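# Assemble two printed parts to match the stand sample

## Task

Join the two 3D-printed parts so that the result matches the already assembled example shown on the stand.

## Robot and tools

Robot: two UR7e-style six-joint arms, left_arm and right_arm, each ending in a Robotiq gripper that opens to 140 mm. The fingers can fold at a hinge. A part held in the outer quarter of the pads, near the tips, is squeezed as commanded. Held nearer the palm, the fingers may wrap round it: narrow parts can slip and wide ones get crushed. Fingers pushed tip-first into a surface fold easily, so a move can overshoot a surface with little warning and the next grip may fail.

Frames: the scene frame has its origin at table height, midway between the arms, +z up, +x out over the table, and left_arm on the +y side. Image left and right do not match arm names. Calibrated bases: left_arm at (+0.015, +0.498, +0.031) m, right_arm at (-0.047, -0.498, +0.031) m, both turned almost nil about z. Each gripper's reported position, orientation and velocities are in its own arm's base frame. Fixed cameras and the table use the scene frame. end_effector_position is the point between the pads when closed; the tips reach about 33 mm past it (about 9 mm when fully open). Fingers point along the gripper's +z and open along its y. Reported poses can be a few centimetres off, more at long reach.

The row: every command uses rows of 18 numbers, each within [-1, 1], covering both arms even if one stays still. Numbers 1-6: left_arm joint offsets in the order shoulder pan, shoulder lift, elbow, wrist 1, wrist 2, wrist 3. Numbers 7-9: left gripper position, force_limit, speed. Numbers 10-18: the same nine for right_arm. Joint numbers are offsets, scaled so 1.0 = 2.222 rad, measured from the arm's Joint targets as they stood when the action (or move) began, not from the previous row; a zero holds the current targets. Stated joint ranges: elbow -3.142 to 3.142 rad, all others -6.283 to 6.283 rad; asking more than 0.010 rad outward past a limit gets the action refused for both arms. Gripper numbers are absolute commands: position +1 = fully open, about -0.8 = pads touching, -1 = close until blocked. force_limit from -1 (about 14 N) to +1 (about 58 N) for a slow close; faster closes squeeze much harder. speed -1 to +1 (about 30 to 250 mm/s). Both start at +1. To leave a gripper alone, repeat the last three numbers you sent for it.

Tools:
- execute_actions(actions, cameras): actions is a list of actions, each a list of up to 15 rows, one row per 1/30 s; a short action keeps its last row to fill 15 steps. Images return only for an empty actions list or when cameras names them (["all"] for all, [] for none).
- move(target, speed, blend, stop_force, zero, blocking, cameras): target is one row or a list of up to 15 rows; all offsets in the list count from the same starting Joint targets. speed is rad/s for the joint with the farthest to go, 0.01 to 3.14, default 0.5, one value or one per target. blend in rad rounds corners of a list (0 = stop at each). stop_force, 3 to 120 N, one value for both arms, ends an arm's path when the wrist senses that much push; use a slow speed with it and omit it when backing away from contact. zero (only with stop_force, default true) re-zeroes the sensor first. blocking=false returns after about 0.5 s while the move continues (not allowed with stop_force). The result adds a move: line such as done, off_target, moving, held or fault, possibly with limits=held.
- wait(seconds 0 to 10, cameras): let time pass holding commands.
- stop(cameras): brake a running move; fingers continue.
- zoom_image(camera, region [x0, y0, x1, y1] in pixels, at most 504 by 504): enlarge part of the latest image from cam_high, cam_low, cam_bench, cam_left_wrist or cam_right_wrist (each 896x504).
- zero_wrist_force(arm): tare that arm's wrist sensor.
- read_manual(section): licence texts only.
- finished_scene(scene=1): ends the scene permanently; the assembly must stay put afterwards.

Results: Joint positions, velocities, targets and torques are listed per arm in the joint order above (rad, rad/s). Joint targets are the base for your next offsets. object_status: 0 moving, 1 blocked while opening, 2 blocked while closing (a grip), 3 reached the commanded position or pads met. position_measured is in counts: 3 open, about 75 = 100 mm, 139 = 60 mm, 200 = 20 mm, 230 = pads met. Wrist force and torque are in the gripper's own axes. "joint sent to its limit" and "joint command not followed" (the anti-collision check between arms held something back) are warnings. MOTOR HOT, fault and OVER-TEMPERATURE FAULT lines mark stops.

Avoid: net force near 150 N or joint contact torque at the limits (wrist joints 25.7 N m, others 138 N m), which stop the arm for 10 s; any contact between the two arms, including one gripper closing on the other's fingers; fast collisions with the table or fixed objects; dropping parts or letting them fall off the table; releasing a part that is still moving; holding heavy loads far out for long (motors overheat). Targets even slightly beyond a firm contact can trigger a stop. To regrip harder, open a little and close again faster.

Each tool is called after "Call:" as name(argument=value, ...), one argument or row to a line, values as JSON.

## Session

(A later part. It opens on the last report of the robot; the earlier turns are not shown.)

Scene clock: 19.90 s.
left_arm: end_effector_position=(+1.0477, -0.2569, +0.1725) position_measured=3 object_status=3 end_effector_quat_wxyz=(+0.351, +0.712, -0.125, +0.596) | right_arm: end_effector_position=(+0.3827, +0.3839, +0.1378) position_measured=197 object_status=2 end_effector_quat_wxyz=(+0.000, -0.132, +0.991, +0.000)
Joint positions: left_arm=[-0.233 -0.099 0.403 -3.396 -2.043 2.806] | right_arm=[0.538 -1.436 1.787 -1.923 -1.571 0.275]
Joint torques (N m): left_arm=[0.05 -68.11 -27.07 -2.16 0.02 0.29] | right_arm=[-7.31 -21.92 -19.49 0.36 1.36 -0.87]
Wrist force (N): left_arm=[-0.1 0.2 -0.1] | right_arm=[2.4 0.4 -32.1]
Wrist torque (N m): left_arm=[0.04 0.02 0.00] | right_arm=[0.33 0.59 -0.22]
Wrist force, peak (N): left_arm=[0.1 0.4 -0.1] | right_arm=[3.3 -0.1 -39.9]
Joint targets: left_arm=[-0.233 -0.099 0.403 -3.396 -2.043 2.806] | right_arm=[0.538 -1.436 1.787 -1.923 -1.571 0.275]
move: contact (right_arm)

Call:
move(
  target=[
    [0,0,0,0,0,0,1,1,1,0,-0.0003,-0.0006,0.0009,0,0,-1,0.3,-0.9],
    [0,0,0,0,0,0,1,1,1,0,-0.0003,-0.0006,0.0009,0,0,0,0.3,-0.9],
  ],
  speed=0.1,
)

Call:
move(
  target=[0,0,0,0,0,0,1,1,1,0,-0.03,-0.070,0.1,0,0,0,0.3,-0.9],
  speed=0.4,
  cameras=["cam_high","cam_right_wrist","cam_bench"],
)

Call:
zoom_image(
  camera="cam_bench",
  region=[490, 210, 600, 350],
)

Scene clock: 22.17 s.
left_arm: end_effector_position=(+1.0477, -0.2569, +0.1725) position_measured=3 object_status=3 end_effector_quat_wxyz=(+0.351, +0.712, -0.125, +0.596) | right_arm: end_effector_position=(+0.3827, +0.3839, +0.1386) position_measured=129 object_status=0 end_effector_quat_wxyz=(+0.000, -0.132, +0.991, +0.000)
Joint positions: left_arm=[-0.233 -0.099 0.403 -3.396 -2.043 2.806] | right_arm=[0.538 -1.437 1.786 -1.921 -1.571 0.275]
Joint torques (N m): left_arm=[0.27 -68.22 -27.28 -2.04 0.15 0.3] | right_arm=[-7.79 -39.42 -31.32 -4.64 1.3 -0.88]
Wrist force (N): left_arm=[0.0 0.2 -0.1] | right_arm=[-2.1 0.8 -1.5]
Wrist torque (N m): left_arm=[0.04 0.00 0.00] | right_arm=[0.30 0.54 -0.21]
Wrist force, peak (N): left_arm=[-0.2 0.2 -0.3] | right_arm=[2.6 0.3 -32.2]
Joint targets: left_arm=[-0.233 -0.099 0.403 -3.396 -2.043 2.806] | right_arm=[0.538 -1.437 1.786 -1.921 -1.571 0.275]
move: done

Scene clock: 23.20 s.
left_arm: end_effector_position=(+1.0477, -0.2569, +0.1725) position_measured=3 object_status=3 end_effector_quat_wxyz=(+0.351, +0.712, -0.125, +0.596) | right_arm: end_effector_position=(+0.3761, +0.3800, +0.2259) position_measured=129 object_status=3 end_effector_quat_wxyz=(+0.000, -0.132, +0.991, +0.000)
Joint positions: left_arm=[-0.233 -0.099 0.403 -3.396 -2.043 2.806] | right_arm=[0.538 -1.503 1.63 -1.699 -1.571 0.275]
Joint torques (N m): left_arm=[0.28 -67.73 -27.31 -2.03 0.09 0.31] | right_arm=[-7.17 -27.61 -29.35 -1.89 1.44 -0.8]
Wrist force (N): left_arm=[-0.1 -0.1 0.0] | right_arm=[-2.1 0.8 -1.7]
Wrist torque (N m): left_arm=[0.00 0.03 0.00] | right_arm=[0.30 0.56 -0.20]
Wrist force, peak (N): left_arm=[0.3 0.1 -0.3] | right_arm=[-1.9 0.8 -3.6]
Joint targets: left_arm=[-0.233 -0.099 0.403 -3.396 -2.043 2.806] | right_arm=[0.538 -1.503 1.630 -1.698 -1.571 0.275]
move: done
camera_calibration:
cam_right_wrist: T_world_to_cam=[[-0.25467, 0.967005, -0.00668968, -0.264588], [0.907345, 0.241339, 0.34421, -0.505656], [0.334467, 0.0815901, -0.938869, 0.194566], [0, 0, 0, 1]] pos_world=[0.326345, 0.362018, 0.354954]
Images, in order (width x height): cam_high 896x504, cam_bench 896x504, cam_right_wrist 896x504.

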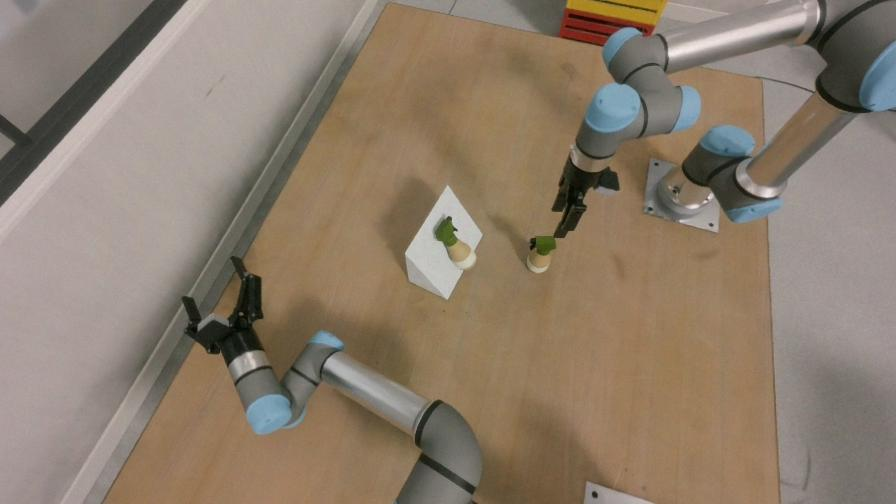

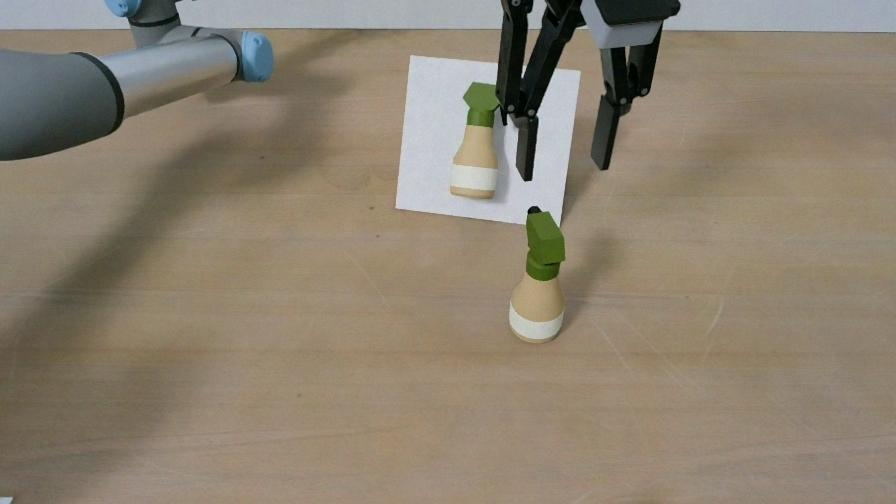

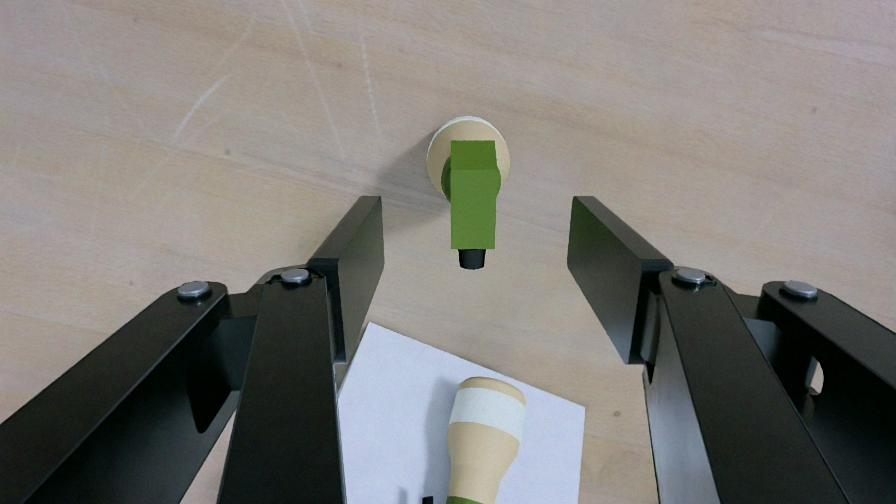

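Scaled by 3.600 from the camera's 896x504 image, which has a finer 1280x720 frame.

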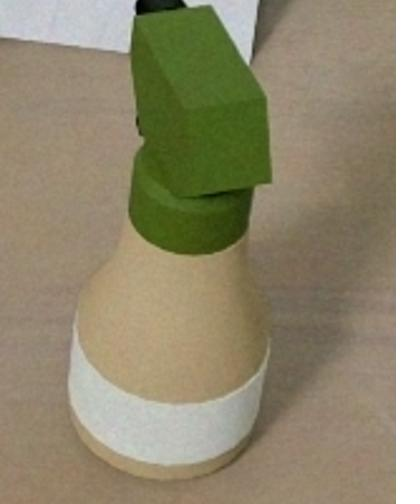

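Seated flush.

Call:
finished_scene(
)

The scene is finished: the task was done.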